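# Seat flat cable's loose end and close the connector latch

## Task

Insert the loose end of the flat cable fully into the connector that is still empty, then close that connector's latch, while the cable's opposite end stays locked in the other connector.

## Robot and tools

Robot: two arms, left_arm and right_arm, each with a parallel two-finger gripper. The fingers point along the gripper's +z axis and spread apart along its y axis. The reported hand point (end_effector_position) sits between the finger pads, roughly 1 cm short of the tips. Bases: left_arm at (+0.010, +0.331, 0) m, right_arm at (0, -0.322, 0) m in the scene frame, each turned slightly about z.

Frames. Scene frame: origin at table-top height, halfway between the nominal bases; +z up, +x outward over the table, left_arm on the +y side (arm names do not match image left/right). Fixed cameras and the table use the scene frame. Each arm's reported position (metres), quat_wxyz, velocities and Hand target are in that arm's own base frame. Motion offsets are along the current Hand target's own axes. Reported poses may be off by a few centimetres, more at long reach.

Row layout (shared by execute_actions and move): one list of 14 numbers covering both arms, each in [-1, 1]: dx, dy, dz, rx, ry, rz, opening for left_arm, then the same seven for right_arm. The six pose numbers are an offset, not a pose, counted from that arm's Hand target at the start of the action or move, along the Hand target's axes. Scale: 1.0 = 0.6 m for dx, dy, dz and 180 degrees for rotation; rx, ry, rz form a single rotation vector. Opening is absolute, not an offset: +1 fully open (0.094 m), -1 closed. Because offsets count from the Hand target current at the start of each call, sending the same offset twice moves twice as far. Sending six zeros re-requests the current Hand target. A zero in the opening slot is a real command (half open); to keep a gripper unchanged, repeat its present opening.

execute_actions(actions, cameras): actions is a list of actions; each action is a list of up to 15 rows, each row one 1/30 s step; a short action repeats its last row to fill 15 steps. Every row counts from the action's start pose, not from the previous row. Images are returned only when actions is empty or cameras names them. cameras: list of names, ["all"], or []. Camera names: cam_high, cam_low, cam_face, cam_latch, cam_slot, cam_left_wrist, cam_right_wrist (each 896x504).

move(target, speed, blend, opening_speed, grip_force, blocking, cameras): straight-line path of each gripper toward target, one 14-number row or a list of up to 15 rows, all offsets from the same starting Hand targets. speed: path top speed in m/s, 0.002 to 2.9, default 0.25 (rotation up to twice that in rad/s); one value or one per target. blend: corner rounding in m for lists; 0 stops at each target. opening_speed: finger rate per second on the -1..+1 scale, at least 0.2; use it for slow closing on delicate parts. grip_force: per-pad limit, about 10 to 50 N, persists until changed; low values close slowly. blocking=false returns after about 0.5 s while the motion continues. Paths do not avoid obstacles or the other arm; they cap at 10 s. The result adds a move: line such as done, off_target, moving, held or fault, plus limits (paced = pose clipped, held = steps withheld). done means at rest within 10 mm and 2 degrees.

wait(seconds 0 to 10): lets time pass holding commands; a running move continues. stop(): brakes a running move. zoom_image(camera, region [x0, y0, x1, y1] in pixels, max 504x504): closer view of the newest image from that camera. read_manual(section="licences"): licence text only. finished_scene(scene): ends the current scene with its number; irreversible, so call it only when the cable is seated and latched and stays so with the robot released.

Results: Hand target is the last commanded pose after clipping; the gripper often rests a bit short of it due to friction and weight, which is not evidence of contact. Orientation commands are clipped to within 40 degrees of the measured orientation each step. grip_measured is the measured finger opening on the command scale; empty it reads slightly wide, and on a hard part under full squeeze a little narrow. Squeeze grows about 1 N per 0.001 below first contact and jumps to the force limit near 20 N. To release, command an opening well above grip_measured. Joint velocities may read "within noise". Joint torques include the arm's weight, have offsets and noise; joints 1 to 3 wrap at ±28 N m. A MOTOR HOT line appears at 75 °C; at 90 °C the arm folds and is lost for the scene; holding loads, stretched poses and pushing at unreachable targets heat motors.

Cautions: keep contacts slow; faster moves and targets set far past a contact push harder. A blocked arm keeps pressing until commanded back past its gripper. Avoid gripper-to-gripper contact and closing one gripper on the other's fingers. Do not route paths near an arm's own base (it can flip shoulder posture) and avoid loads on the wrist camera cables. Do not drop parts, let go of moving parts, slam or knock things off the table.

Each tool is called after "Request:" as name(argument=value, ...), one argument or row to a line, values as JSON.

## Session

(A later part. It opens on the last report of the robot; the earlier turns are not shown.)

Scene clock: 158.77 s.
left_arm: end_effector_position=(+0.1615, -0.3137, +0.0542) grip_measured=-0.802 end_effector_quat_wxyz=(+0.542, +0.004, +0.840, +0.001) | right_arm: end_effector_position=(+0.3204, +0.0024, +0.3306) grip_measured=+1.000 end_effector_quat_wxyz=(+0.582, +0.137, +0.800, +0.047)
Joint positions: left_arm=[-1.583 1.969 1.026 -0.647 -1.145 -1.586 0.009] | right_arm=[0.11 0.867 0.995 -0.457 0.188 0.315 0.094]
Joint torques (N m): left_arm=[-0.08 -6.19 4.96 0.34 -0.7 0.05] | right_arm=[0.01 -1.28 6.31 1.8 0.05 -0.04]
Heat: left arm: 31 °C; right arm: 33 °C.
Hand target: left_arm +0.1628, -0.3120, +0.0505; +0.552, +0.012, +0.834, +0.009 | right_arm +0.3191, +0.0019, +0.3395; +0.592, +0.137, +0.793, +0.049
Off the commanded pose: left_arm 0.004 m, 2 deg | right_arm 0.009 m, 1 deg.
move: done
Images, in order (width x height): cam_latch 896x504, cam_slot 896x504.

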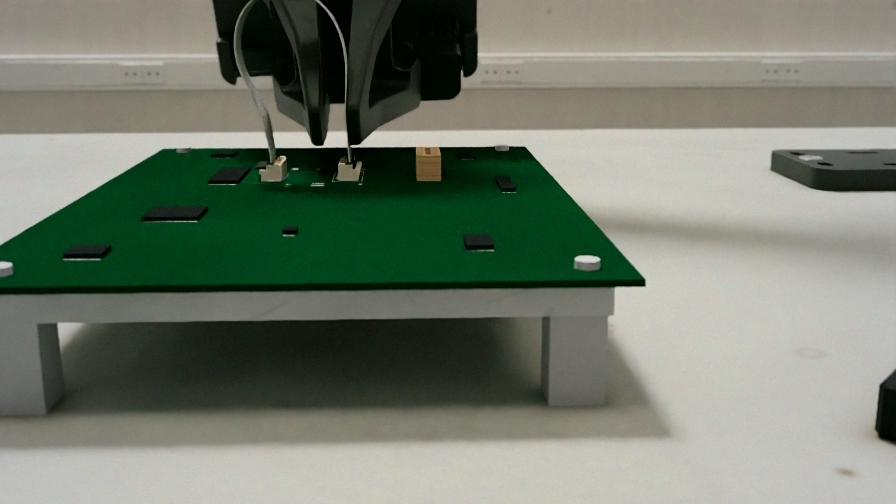

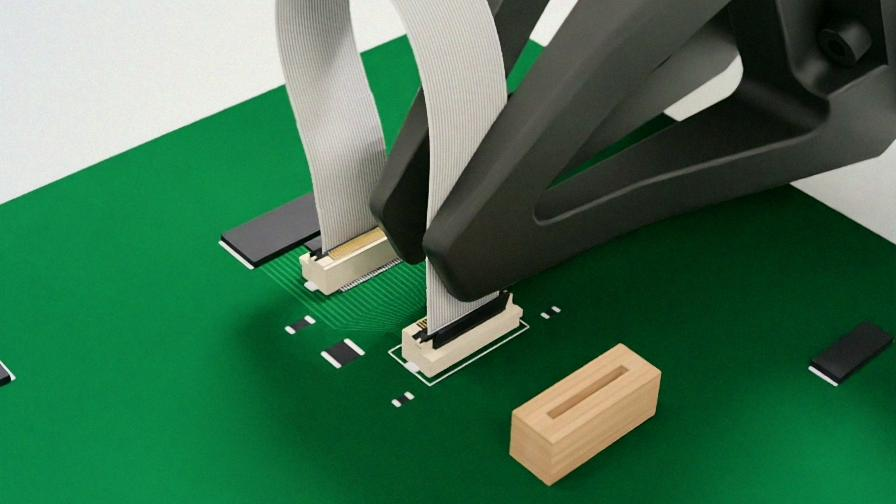

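Request:
move(
  target=[0.0077,0.0013,0.0033,-0.0021,0,0.005,-0.8,0,0,0,0,0,0,1],
  speed=0.03,
  cameras=["cam_slot","cam_latch"],
)

Request:
zoom_image(
  camera="cam_latch",
  region=[310, 110, 390, 200],
)

Request:
zoom_image(
  camera="cam_slot",
  region=[370, 220, 540, 390],
)

Scene clock: 162.03 s.
left_arm: end_effector_position=(+0.1617, -0.3130, +0.0509) grip_measured=-0.802 end_effector_quat_wxyz=(+0.543, +0.008, +0.840, +0.006) | right_arm: end_effector_position=(+0.3204, +0.0024, +0.3306) grip_measured=+1.000 end_effector_quat_wxyz=(+0.582, +0.137, +0.800, +0.047)
Joint positions: left_arm=[-1.583 1.982 1.026 -0.646 -1.147 -1.584 0.009] | right_arm=[0.11 0.867 0.995 -0.457 0.188 0.315 0.094]
Joint torques (N m): left_arm=[-0.08 -5.74 5.03 0.39 -0.69 0.06] | right_arm=[0.01 -1.28 6.32 1.8 0.06 -0.04]
Heat: left arm: 31 °C; right arm: 34 °C.
Hand target: left_arm +0.1628, -0.3111, +0.0455; +0.552, +0.017, +0.834, +0.016 | right_arm +0.3191, +0.0019, +0.3395; +0.592, +0.137, +0.793, +0.049
Off the commanded pose: left_arm 0.006 m, 2 deg | right_arm 0.009 m, 1 deg.
move: done
Images, in order (width x height): cam_latch 896x504, cam_slot 896x504.

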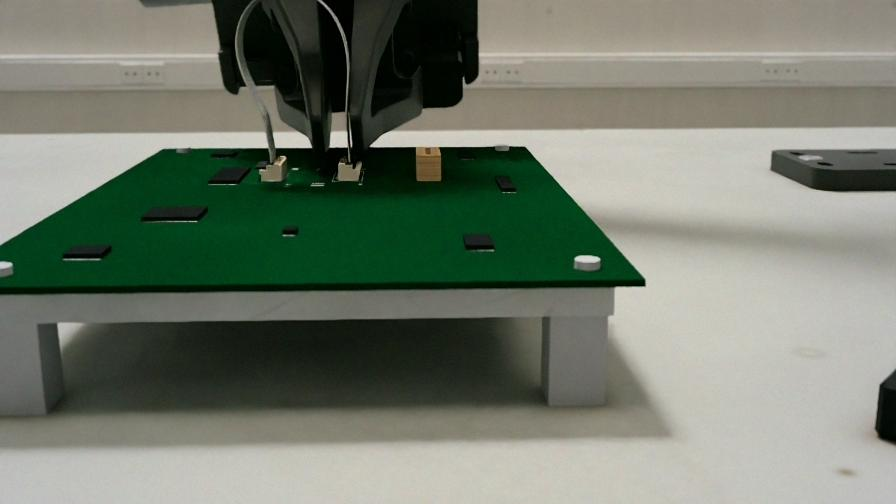

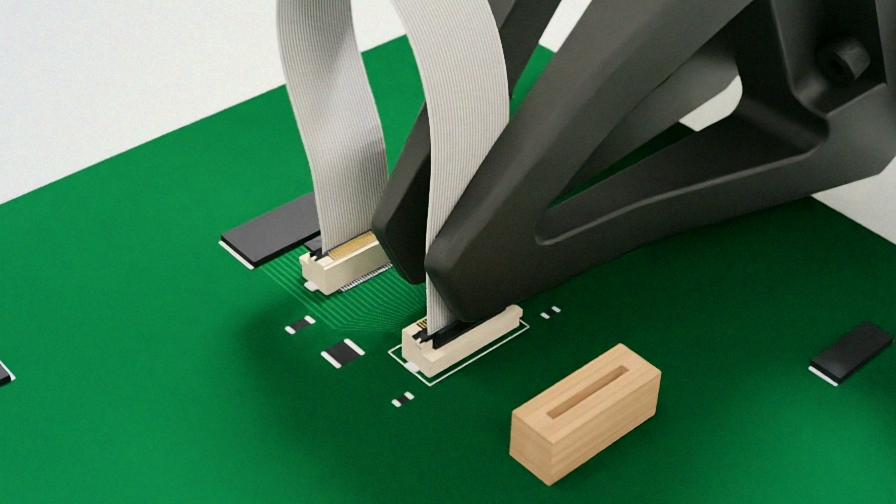

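Scaled by 5.600 from the camera's 896x504 image, which has a finer 1280x720 frame.

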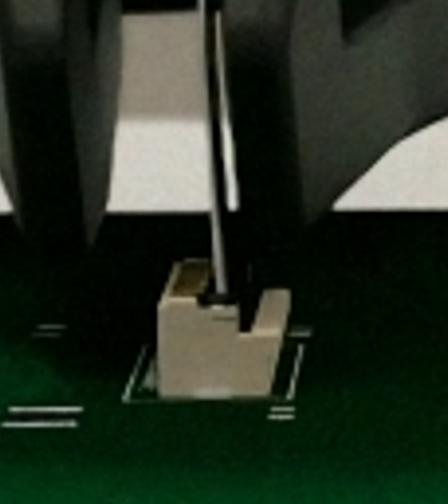

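Scaled by 2.965 from the camera's 896x504 image, which has a finer 1280x720 frame.

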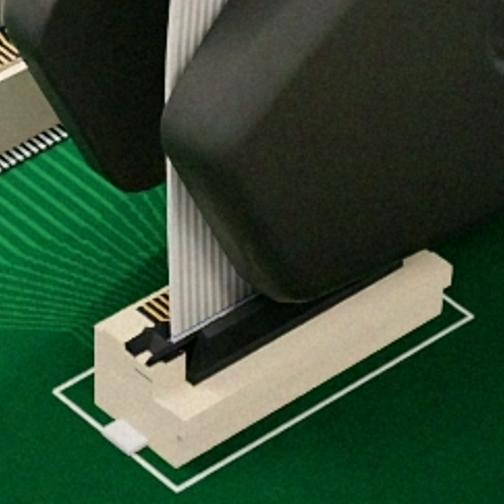

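Request:
move(
  target=[0.0058,0.0008,0.0025,-0.0016,0,0.0038,-0.8,0,0,0,0,0,0,1],
  speed=0.03,
  cameras=["cam_slot","cam_latch"],
)

Request:
zoom_image(
  camera="cam_latch",
  region=[310, 110, 390, 200],
)

Request:
zoom_image(
  camera="cam_slot",
  region=[370, 220, 540, 390],
)

Scene clock: 163.70 s.
left_arm: end_effector_position=(+0.1626, -0.3123, +0.0495) grip_measured=-0.802 end_effector_quat_wxyz=(+0.548, +0.012, +0.836, +0.011) | right_arm: end_effector_position=(+0.3204, +0.0024, +0.3306) grip_measured=+1.000 end_effector_quat_wxyz=(+0.582, +0.137, +0.800, +0.047)
Joint positions: left_arm=[-1.583 1.993 1.026 -0.646 -1.159 -1.583 0.009] | right_arm=[0.11 0.867 0.995 -0.457 0.188 0.315 0.094]
Joint torques (N m): left_arm=[-0.02 -5.59 5.08 0.37 -0.58 0.01] | right_arm=[-0.02 -1.28 6.31 1.8 0.05 -0.04]
Heat: left arm: 31 °C; right arm: 34 °C.
Hand target: left_arm +0.1629, -0.3104, +0.0417; +0.552, +0.021, +0.833, +0.022 | right_arm +0.3191, +0.0019, +0.3395; +0.592, +0.137, +0.793, +0.049
Off the commanded pose: left_arm 0.008 m, 2 deg | right_arm 0.009 m, 1 deg.
move: done
Images, in order (width x height): cam_latch 896x504, cam_slot 896x504.

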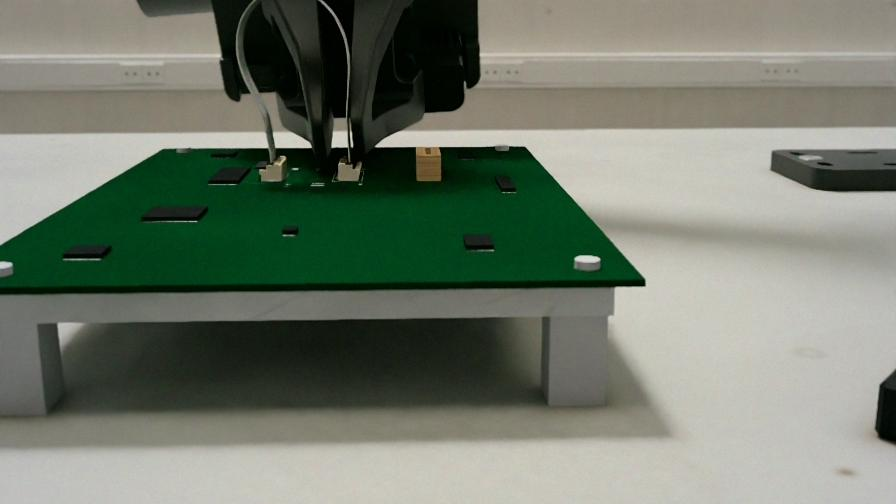

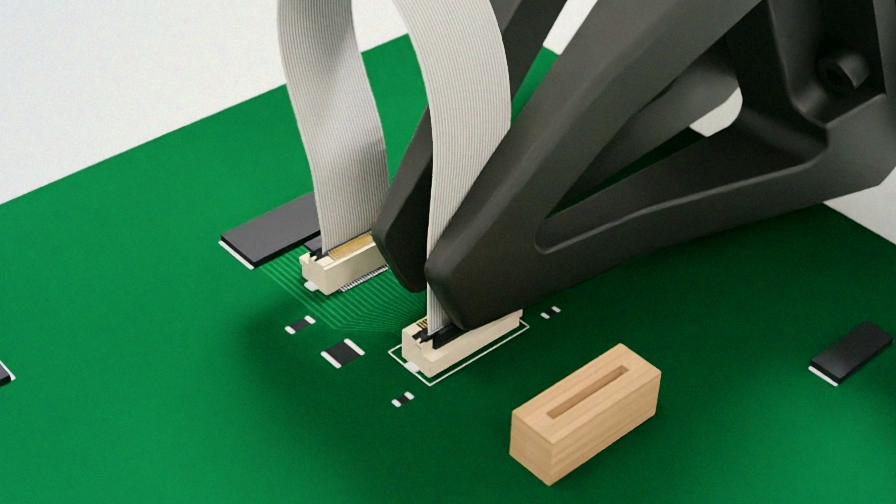

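Scaled by 5.600 from the camera's 896x504 image, which has a finer 1280x720 frame.

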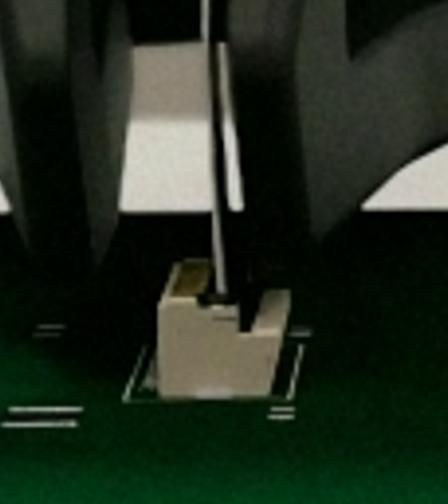

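Scaled by 2.965 from the camera's 896x504 image, which has a finer 1280x720 frame.

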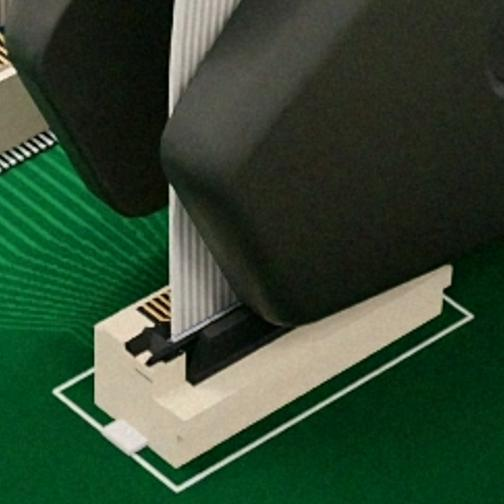

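Request:
move(
  target=[0.0078,0.0065,0.0032,-0.0026,0.0001,0.0062,-0.8,0,0,0,0,0,0,1],
  speed=0.03,
  cameras=["cam_slot","cam_latch"],
)

Request:
zoom_image(
  camera="cam_latch",
  region=[310, 110, 390, 200],
)

Request:
zoom_image(
  camera="cam_slot",
  region=[370, 220, 540, 390],
)

Scene clock: 166.37 s.
left_arm: end_effector_position=(+0.1632, -0.3119, +0.0492) grip_measured=-0.802 end_effector_quat_wxyz=(+0.551, +0.014, +0.834, +0.014) | right_arm: end_effector_position=(+0.3204, +0.0024, +0.3306) grip_measured=+1.000 end_effector_quat_wxyz=(+0.582, +0.137, +0.800, +0.047)
Joint positions: left_arm=[-1.583 1.999 1.026 -0.646 -1.168 -1.582 0.009] | right_arm=[0.11 0.867 0.995 -0.457 0.188 0.315 0.094]
Joint torques (N m): left_arm=[-0.14 -5.48 4.03 0.31 -0.49 0.06] | right_arm=[0.01 -1.26 6.31 1.8 0.05 -0.04]
Heat: left arm: 31 °C; right arm: 34 °C.
Hand target: left_arm +0.1629, -0.3062, +0.0370; +0.551, +0.027, +0.833, +0.030 | right_arm +0.3191, +0.0019, +0.3395; +0.592, +0.137, +0.793, +0.049
Off the commanded pose: left_arm 0.014 m, 2 deg | right_arm 0.009 m, 1 deg.
move: off_target (left_arm)
Images, in order (width x height): cam_latch 896x504, cam_slot 896x504.

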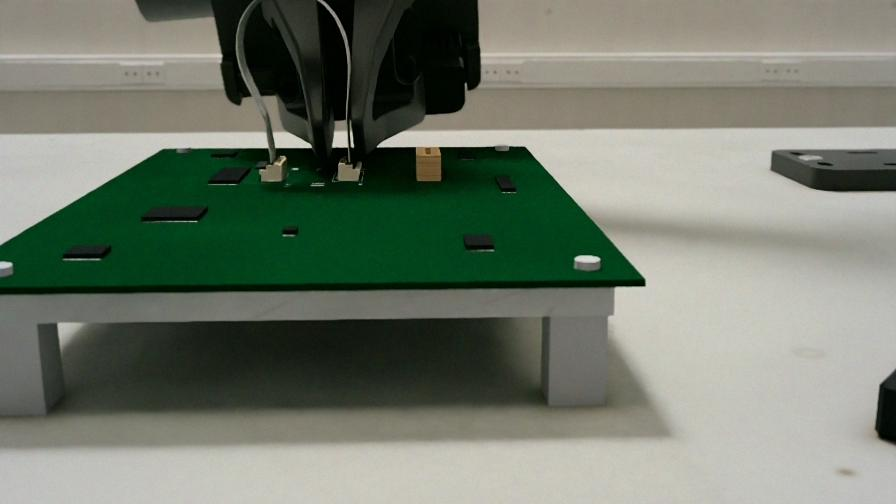

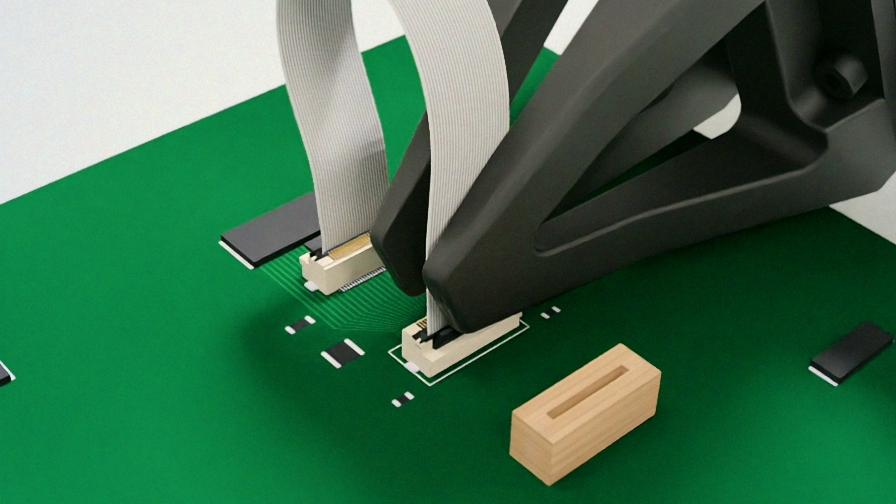

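Scaled by 5.600 from the camera's 896x504 image, which has a finer 1280x720 frame.

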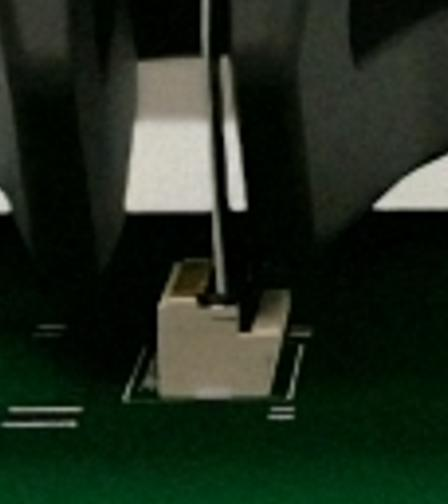

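Scaled by 2.965 from the camera's 896x504 image, which has a finer 1280x720 frame.

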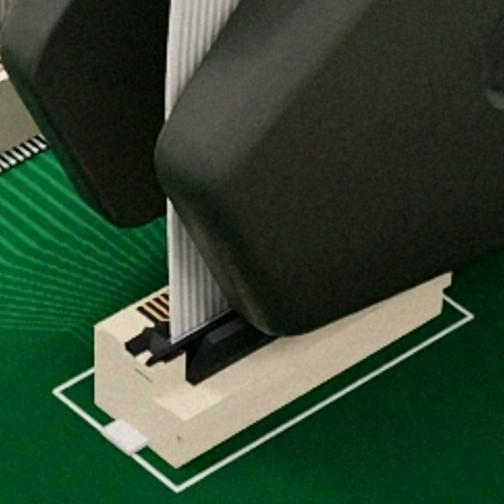

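Request:
move(
  target=[0.0017,0.0024,0.0007,-0.0006,0,0.0015,-0.8,0,0,0,0,0,0,1],
  speed=0.03,
  cameras=["cam_slot","cam_latch"],
)

Request:
zoom_image(
  camera="cam_latch",
  region=[310, 110, 390, 200],
)

Request:
zoom_image(
  camera="cam_slot",
  region=[370, 220, 540, 390],
)

Scene clock: 168.37 s.
left_arm: end_effector_position=(+0.1632, -0.3119, +0.0492) grip_measured=-0.802 end_effector_quat_wxyz=(+0.551, +0.014, +0.834, +0.014) | right_arm: end_effector_position=(+0.3204, +0.0024, +0.3306) grip_measured=+1.000 end_effector_quat_wxyz=(+0.582, +0.137, +0.800, +0.047)
Joint positions: left_arm=[-1.583 1.999 1.026 -0.646 -1.168 -1.582 0.009] | right_arm=[0.11 0.867 0.995 -0.457 0.188 0.315 0.094]
Joint torques (N m): left_arm=[-0.1 -5.53 3.66 0.32 -0.52 0.02] | right_arm=[0.01 -1.28 6.31 1.8 0.05 -0.04]
Heat: left arm: 31 °C; right arm: 34 °C.
Hand target: left_arm +0.1629, -0.3047, +0.0360; +0.551, +0.028, +0.833, +0.032 | right_arm +0.3191, +0.0019, +0.3395; +0.592, +0.137, +0.793, +0.049
Off the commanded pose: left_arm 0.015 m, 3 deg | right_arm 0.009 m, 1 deg.
move: off_target (left_arm)
Images, in order (width x height): cam_latch 896x504, cam_slot 896x504.

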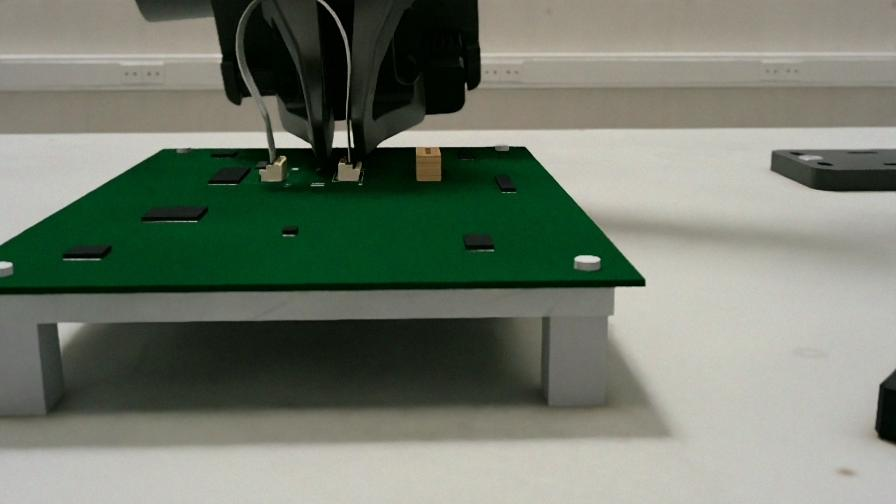

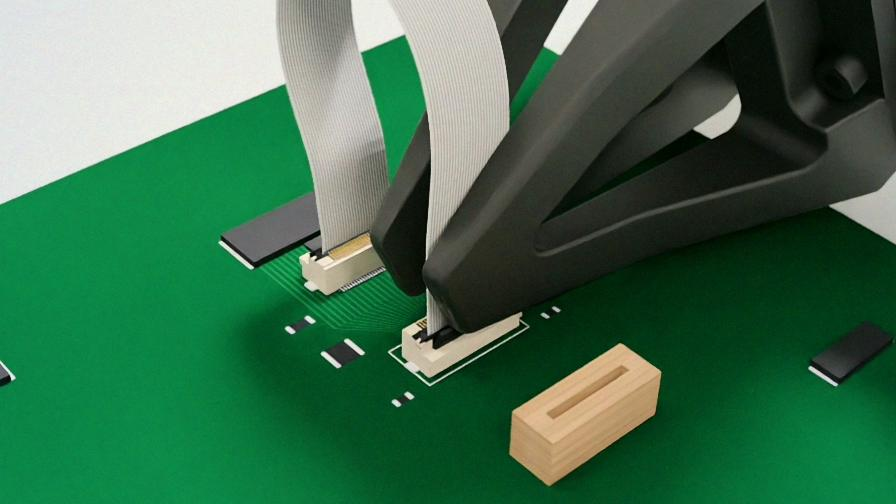

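Scaled by 5.600 from the camera's 896x504 image, which has a finer 1280x720 frame.

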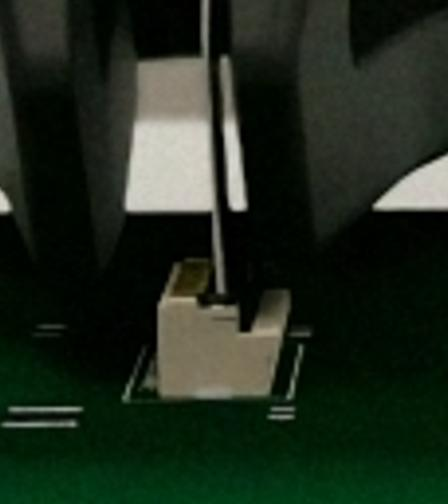

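Scaled by 2.965 from the camera's 896x504 image, which has a finer 1280x720 frame.

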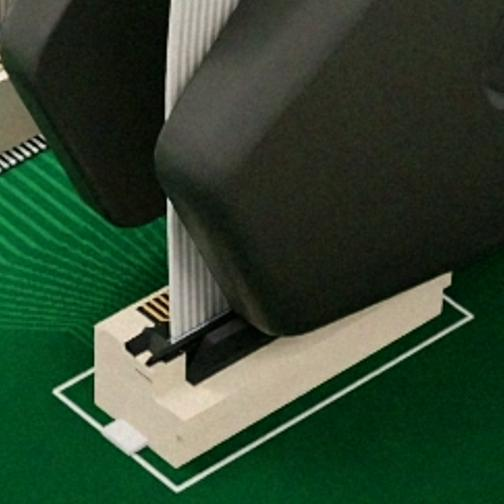

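Request:
move(
  target=[0.0028,0.0038,0.0011,-0.001,0,0.0024,-0.8,0,0,0,0,0,0,1],
  speed=0.03,
  cameras=["cam_slot","cam_latch"],
)

Request:
zoom_image(
  camera="cam_slot",
  region=[370, 220, 540, 390],
)

Scene clock: 169.87 s.
left_arm: end_effector_position=(+0.1632, -0.3099, +0.0478) grip_measured=-0.802 end_effector_quat_wxyz=(+0.552, +0.015, +0.834, +0.016) | right_arm: end_effector_position=(+0.3204, +0.0024, +0.3306) grip_measured=+1.000 end_effector_quat_wxyz=(+0.582, +0.137, +0.800, +0.047)
Joint positions: left_arm=[-1.583 1.999 1.017 -0.642 -1.168 -1.582 0.009] | right_arm=[0.11 0.867 0.995 -0.457 0.188 0.315 0.094]
Joint torques (N m): left_arm=[-0.1 -5.23 3.7 0.27 -0.49 0.06] | right_arm=[-0.01 -1.26 6.31 1.8 0.05 -0.03]
Heat: left arm: 31 °C; right arm: 34 °C.
Hand target: left_arm +0.1628, -0.3023, +0.0344; +0.551, +0.030, +0.833, +0.036 | right_arm +0.3191, +0.0019, +0.3395; +0.592, +0.137, +0.793, +0.049
Off the commanded pose: left_arm 0.015 m, 3 deg | right_arm 0.009 m, 1 deg.
move: off_target (left_arm)
Images, in order (width x height): cam_latch 896x504, cam_slot 896x504.

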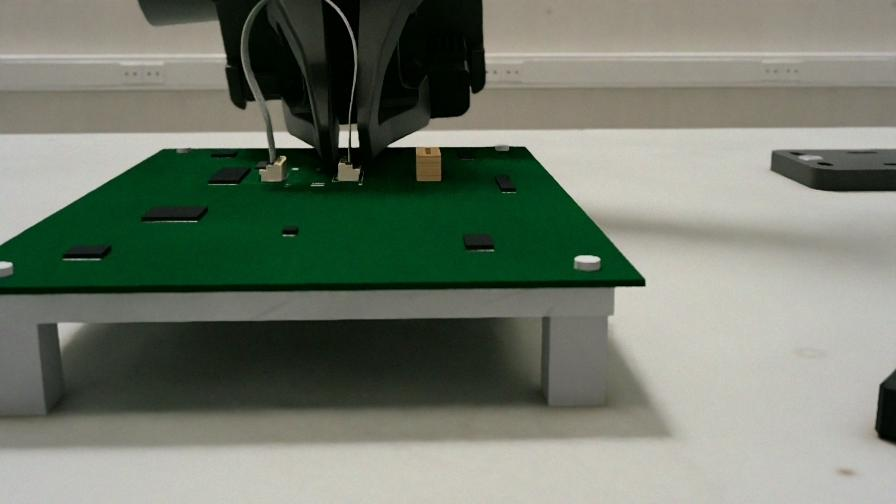

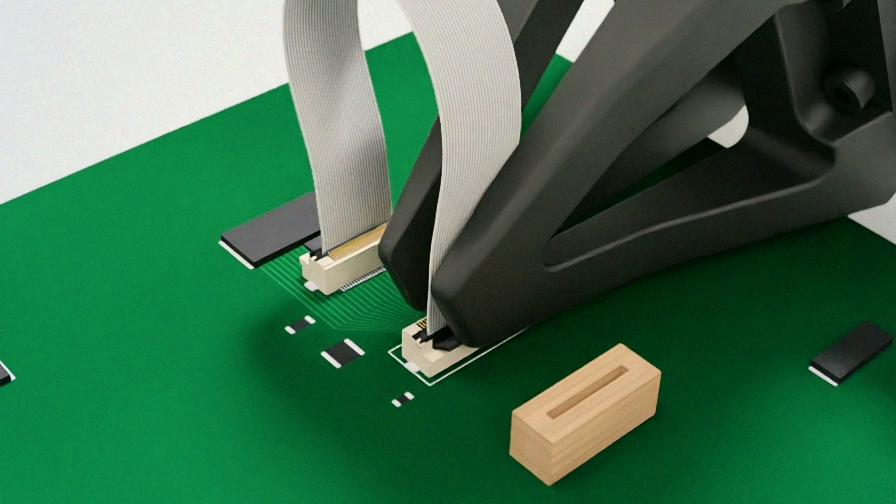

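Scaled by 2.965 from the camera's 896x504 image, which has a finer 1280x720 frame.

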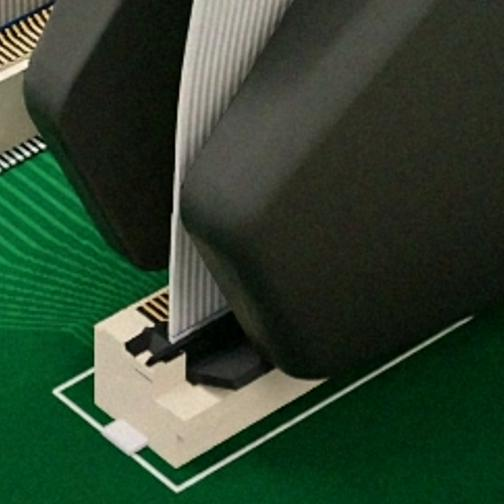

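Request:
move(
  target=[0.0058,0.0008,0.0025,-0.0016,0,0.0038,-0.8,0,0,0,0,0,0,1],
  speed=0.03,
  cameras=["cam_slot","cam_latch"],
)

Request:
zoom_image(
  camera="cam_slot",
  region=[370, 220, 540, 390],
)

Request:
zoom_image(
  camera="cam_latch",
  region=[310, 110, 390, 200],
)

Scene clock: 171.73 s.
left_arm: end_effector_position=(+0.1634, -0.3094, +0.0458) grip_measured=-0.802 end_effector_quat_wxyz=(+0.556, +0.019, +0.831, +0.020) | right_arm: end_effector_position=(+0.3204, +0.0024, +0.3306) grip_measured=+1.000 end_effector_quat_wxyz=(+0.582, +0.137, +0.800, +0.047)
Joint positions: left_arm=[-1.585 2.012 1.017 -0.642 -1.179 -1.582 0.009] | right_arm=[0.11 0.867 0.995 -0.457 0.188 0.315 0.094]
Joint torques (N m): left_arm=[0.23 -5.48 3.77 0.28 -0.38 0.01] | right_arm=[0.01 -1.26 6.32 1.8 0.06 -0.03]
Heat: left arm: 31 °C; right arm: 34 °C.
Hand target: left_arm +0.1629, -0.3014, +0.0306; +0.551, +0.034, +0.833, +0.041 | right_arm +0.3191, +0.0019, +0.3395; +0.592, +0.137, +0.793, +0.049
Off the commanded pose: left_arm 0.017 m, 3 deg | right_arm 0.009 m, 1 deg.
move: off_target (left_arm)
Images, in order (width x height): cam_latch 896x504, cam_slot 896x504.

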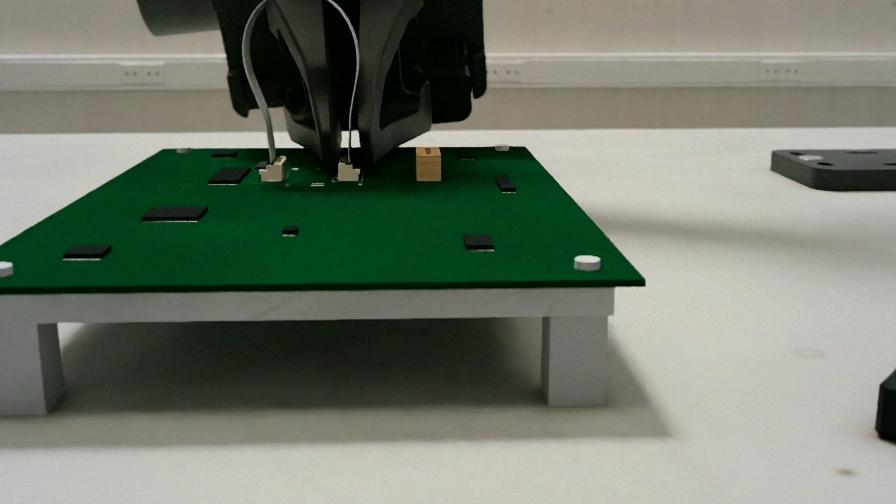

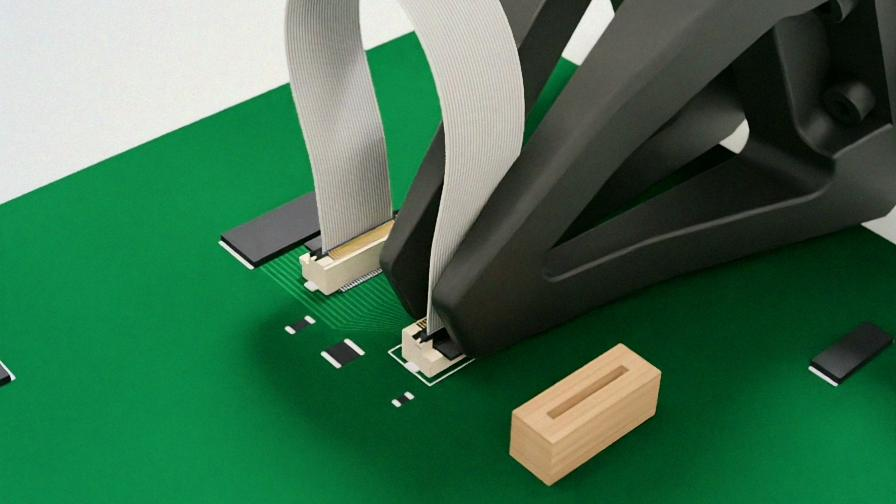

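Scaled by 2.965 from the camera's 896x504 image, which has a finer 1280x720 frame.

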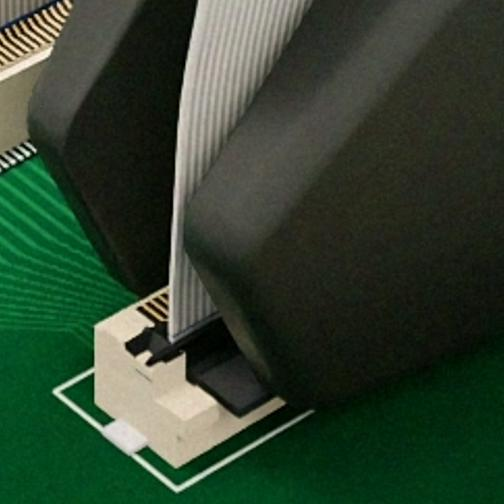

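Scaled by 5.600 from the camera's 896x504 image, which has a finer 1280x720 frame.

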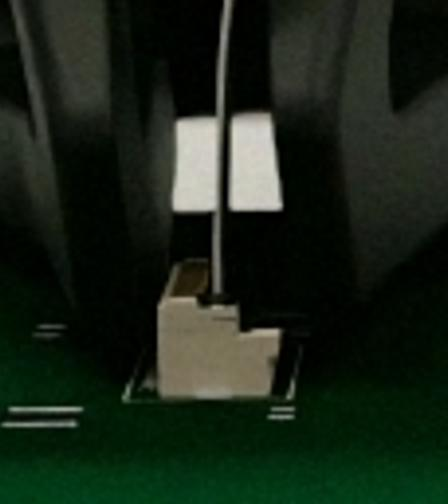

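Request:
move(
  target=[0.0036,0.0004,0.0015,-0.001,0,0.0023,-0.8,0,0,0,0,0,0,1],
  speed=0.03,
  cameras=["cam_slot","cam_latch"],
)

Request:
zoom_image(
  camera="cam_slot",
  region=[370, 220, 540, 390],
)

Request:
zoom_image(
  camera="cam_latch",
  region=[310, 110, 390, 200],
)

Scene clock: 174.63 s.
left_arm: end_effector_position=(+0.1637, -0.3093, +0.0456) grip_measured=-0.802 end_effector_quat_wxyz=(+0.560, +0.022, +0.828, +0.022) | right_arm: end_effector_position=(+0.3204, +0.0024, +0.3306) grip_measured=+1.000 end_effector_quat_wxyz=(+0.582, +0.137, +0.800, +0.047)
Joint positions: left_arm=[-1.586 2.018 1.017 -0.642 -1.188 -1.582 0.009] | right_arm=[0.11 0.867 0.995 -0.457 0.188 0.315 0.094]
Joint torques (N m): left_arm=[0.34 -5.16 3.69 0.27 -0.3 0.03] | right_arm=[-0.01 -1.26 6.32 1.8 0.06 -0.03]
Heat: left arm: 31 °C; right arm: 34 °C.
Hand target: left_arm +0.1629, -0.3009, +0.0283; +0.551, +0.036, +0.833, +0.044 | right_arm +0.3191, +0.0019, +0.3395; +0.592, +0.137, +0.793, +0.049
Off the commanded pose: left_arm 0.019 m, 3 deg | right_arm 0.009 m, 1 deg.
move: off_target (left_arm)
Images, in order (width x height): cam_latch 896x504, cam_slot 896x504.

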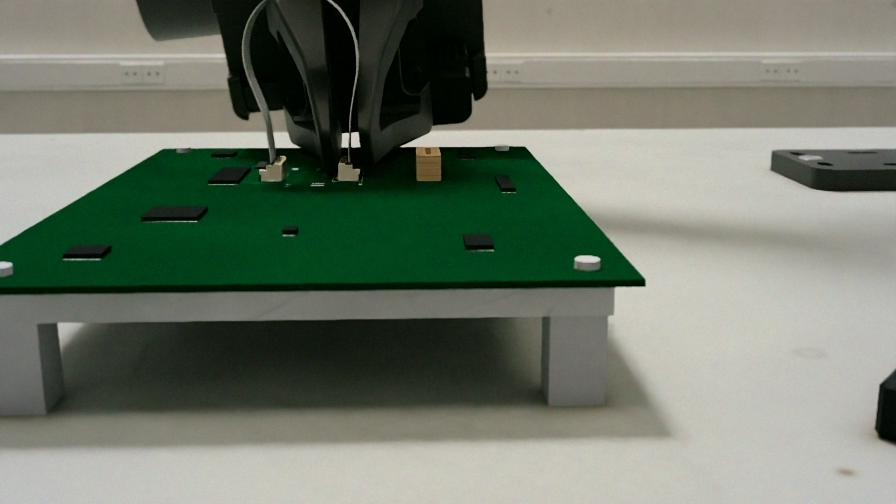

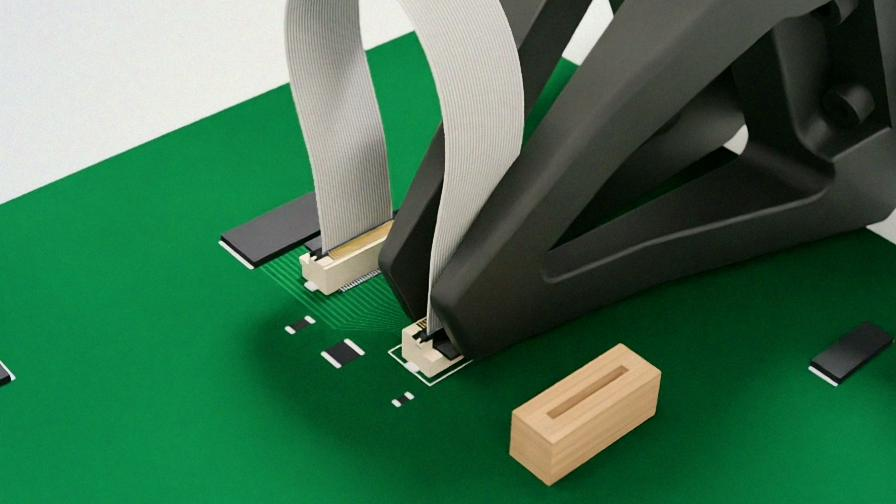

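Scaled by 2.965 from the camera's 896x504 image, which has a finer 1280x720 frame.

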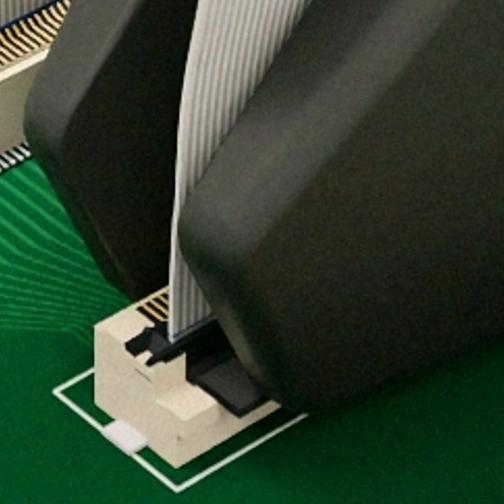

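Scaled by 5.600 from the camera's 896x504 image, which has a finer 1280x720 frame.

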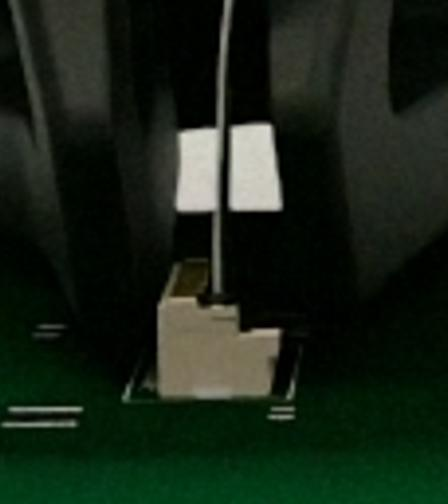

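Request:
move(
  target=[-0.0385,-0.0031,-0.0163,0.0106,-0.0003,-0.0249,-0.8,0,0,0,0,0,0,1],
  speed=0.04,
  cameras=["cam_slot","cam_latch"],
)

Request:
zoom_image(
  camera="cam_slot",
  region=[370, 220, 540, 390],
)

Request:
zoom_image(
  camera="cam_latch",
  region=[310, 110, 390, 200],
)

Scene clock: 179.33 s.
left_arm: end_effector_position=(+0.1616, -0.3086, +0.0441) grip_measured=-0.802 end_effector_quat_wxyz=(+0.547, +0.017, +0.837, +0.016) | right_arm: end_effector_position=(+0.3204, +0.0024, +0.3306) grip_measured=+1.000 end_effector_quat_wxyz=(+0.582, +0.137, +0.800, +0.047)
Joint positions: left_arm=[-1.586 2.001 1.009 -0.636 -1.158 -1.582 0.009] | right_arm=[0.11 0.867 0.995 -0.457 0.188 0.315 0.094]
Joint torques (N m): left_arm=[0.24 -10.22 3.92 0.26 -0.58 0.01] | right_arm=[-0.01 -1.28 6.31 1.8 0.05 -0.04]
Heat: left arm: 31 °C; right arm: 34 °C.
Hand target: left_arm +0.1630, -0.3056, +0.0531; +0.552, +0.012, +0.834, +0.009 | right_arm +0.3191, +0.0019, +0.3395; +0.592, +0.137, +0.793, +0.049
Off the commanded pose: left_arm 0.010 m, 1 deg | right_arm 0.009 m, 1 deg.
move: done
Images, in order (width x height): cam_latch 896x504, cam_slot 896x504.

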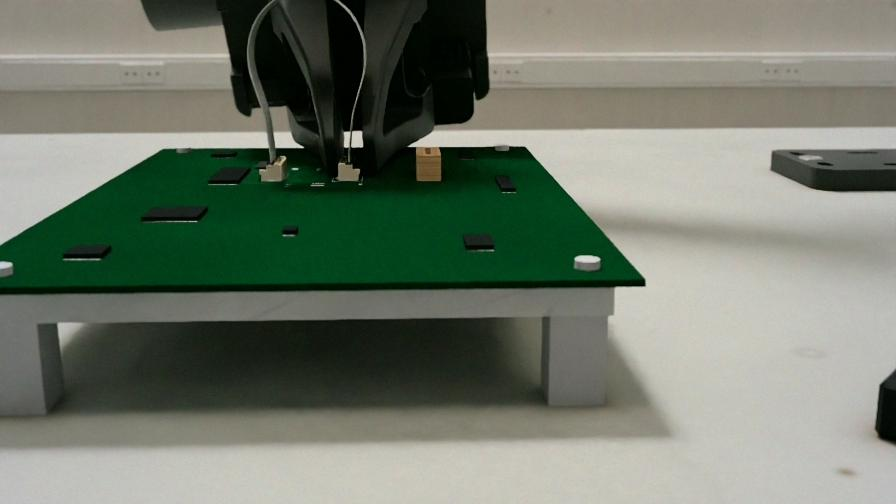

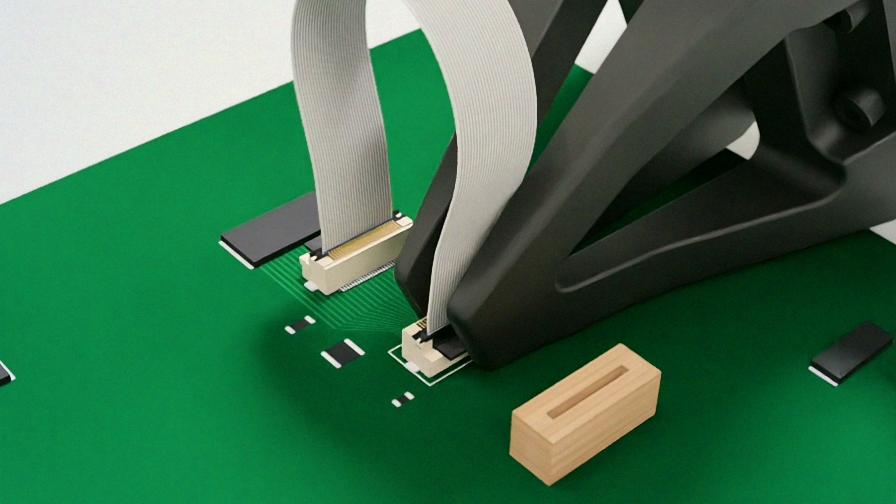

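Scaled by 2.965 from the camera's 896x504 image, which has a finer 1280x720 frame.

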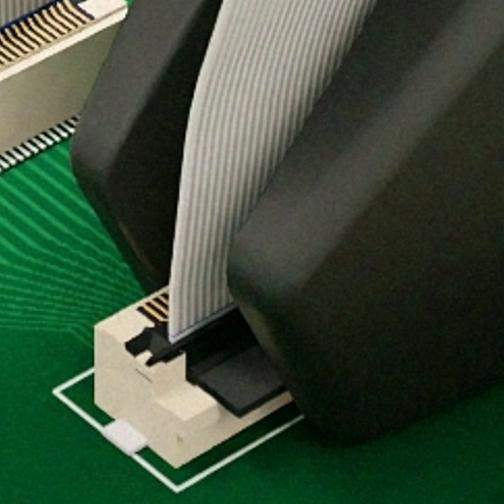

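Scaled by 5.600 from the camera's 896x504 image, which has a finer 1280x720 frame.

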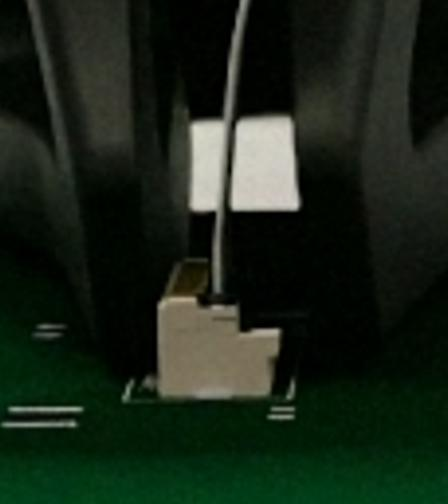

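Request:
move(
  target=[
    [0,0,0,0,0,0,-0.65,0,0,0,0,0,0,1],
    [-0.005,0.006,-0.116,0,0,0,-0.62,0,0,0,0,0,0,1],
  ],
  speed=0.06,
  opening_speed=0.4,
  cameras=["cam_slot","cam_latch","cam_face"],
)

Request:
zoom_image(
  camera="cam_slot",
  region=[370, 220, 540, 390],
)

Request:
zoom_image(
  camera="cam_latch",
  region=[310, 110, 390, 200],
)

Request:
zoom_image(
  camera="cam_slot",
  region=[285, 190, 425, 300],
)

Scene clock: 184.63 s.
left_arm: end_effector_position=(+0.1002, -0.2950, +0.0780) grip_measured=-0.622 end_effector_quat_wxyz=(+0.544, +0.015, +0.839, +0.017) | right_arm: end_effector_position=(+0.3204, +0.0024, +0.3306) grip_measured=+1.000 end_effector_quat_wxyz=(+0.582, +0.137, +0.800, +0.047)
Joint positions: left_arm=[-1.788 2.001 1.149 -1.193 -1.096 -2.046 0.018] | right_arm=[0.11 0.867 0.995 -0.457 0.188 0.315 0.094]
Joint torques (N m): left_arm=[-0.2 -6.76 8.03 -0.47 -0.62 -0.12] | right_arm=[-0.01 -1.28 6.3 1.8 0.05 -0.04]
Heat: left arm: 32 °C; right arm: 34 °C.
Hand target: left_arm +0.1000, -0.3022, +0.0831; +0.552, +0.013, +0.834, +0.009 | right_arm +0.3191, +0.0019, +0.3395; +0.592, +0.137, +0.793, +0.049
Off the commanded pose: left_arm 0.009 m, 1 deg | right_arm 0.009 m, 1 deg.
move: done
Images, in order (width x height): cam_face 896x504, cam_latch 896x504, cam_slot 896x504.

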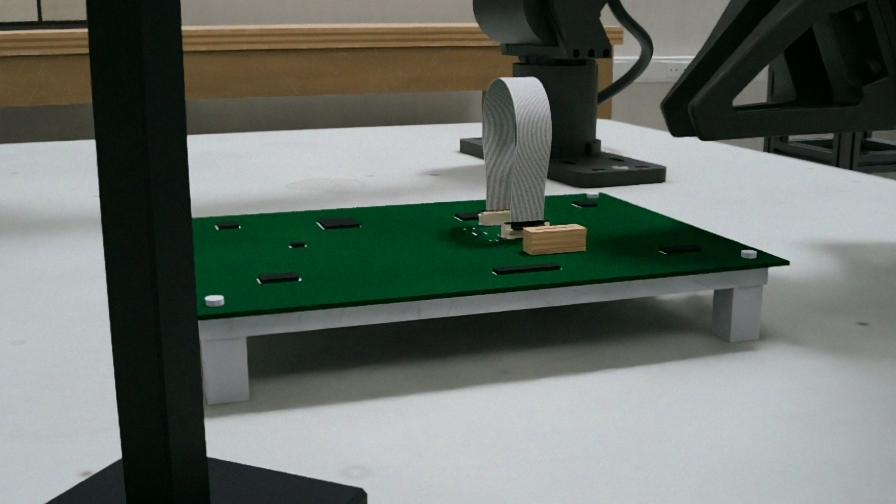

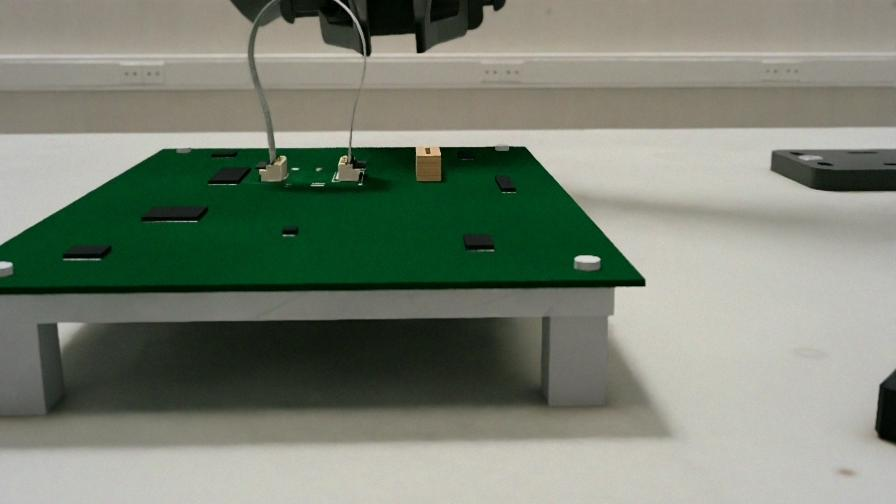

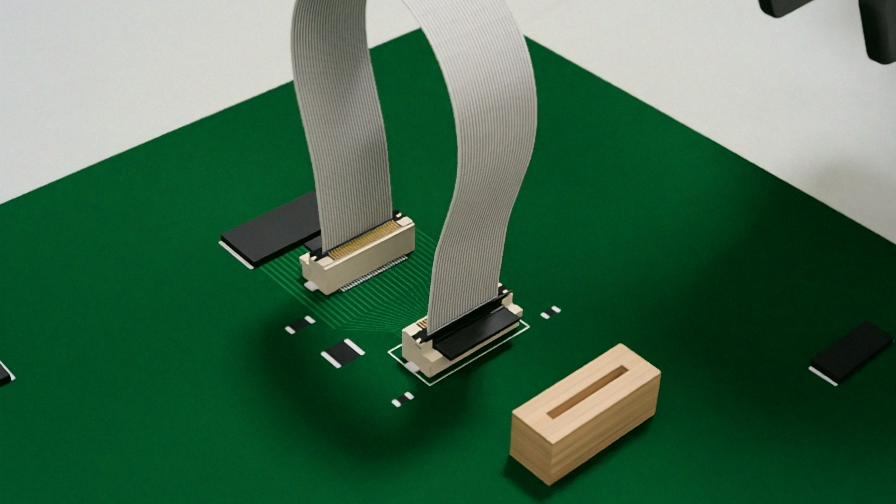

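Scaled by 2.965 from the camera's 896x504 image, which has a finer 1280x720 frame.

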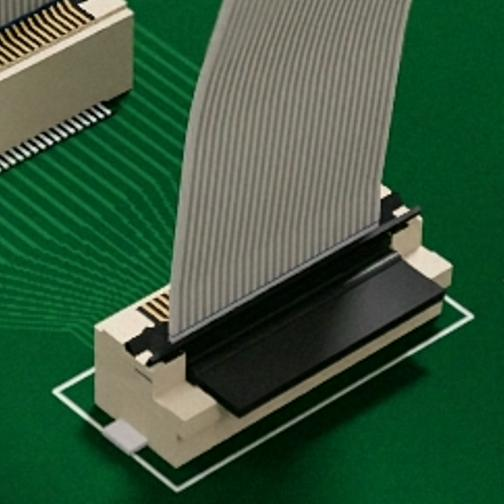

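Scaled by 5.600 from the camera's 896x504 image, which has a finer 1280x720 frame.

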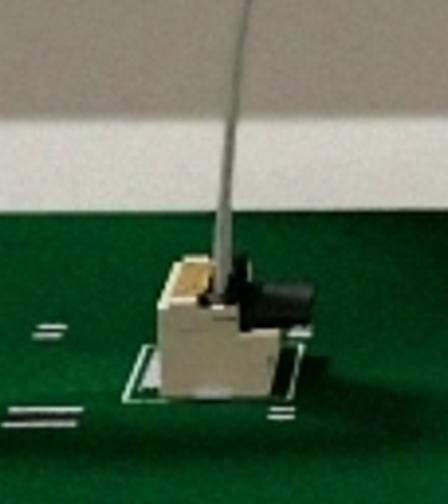

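Scaled by 3.600 from the camera's 896x504 image, which has a finer 1280x720 frame.

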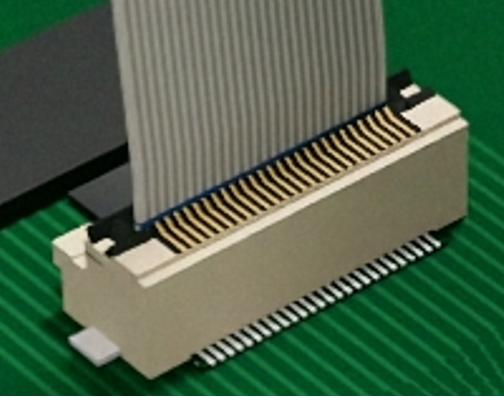

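Request:
finished_scene(
  scene=2,
)

The scene is finished: the task was done.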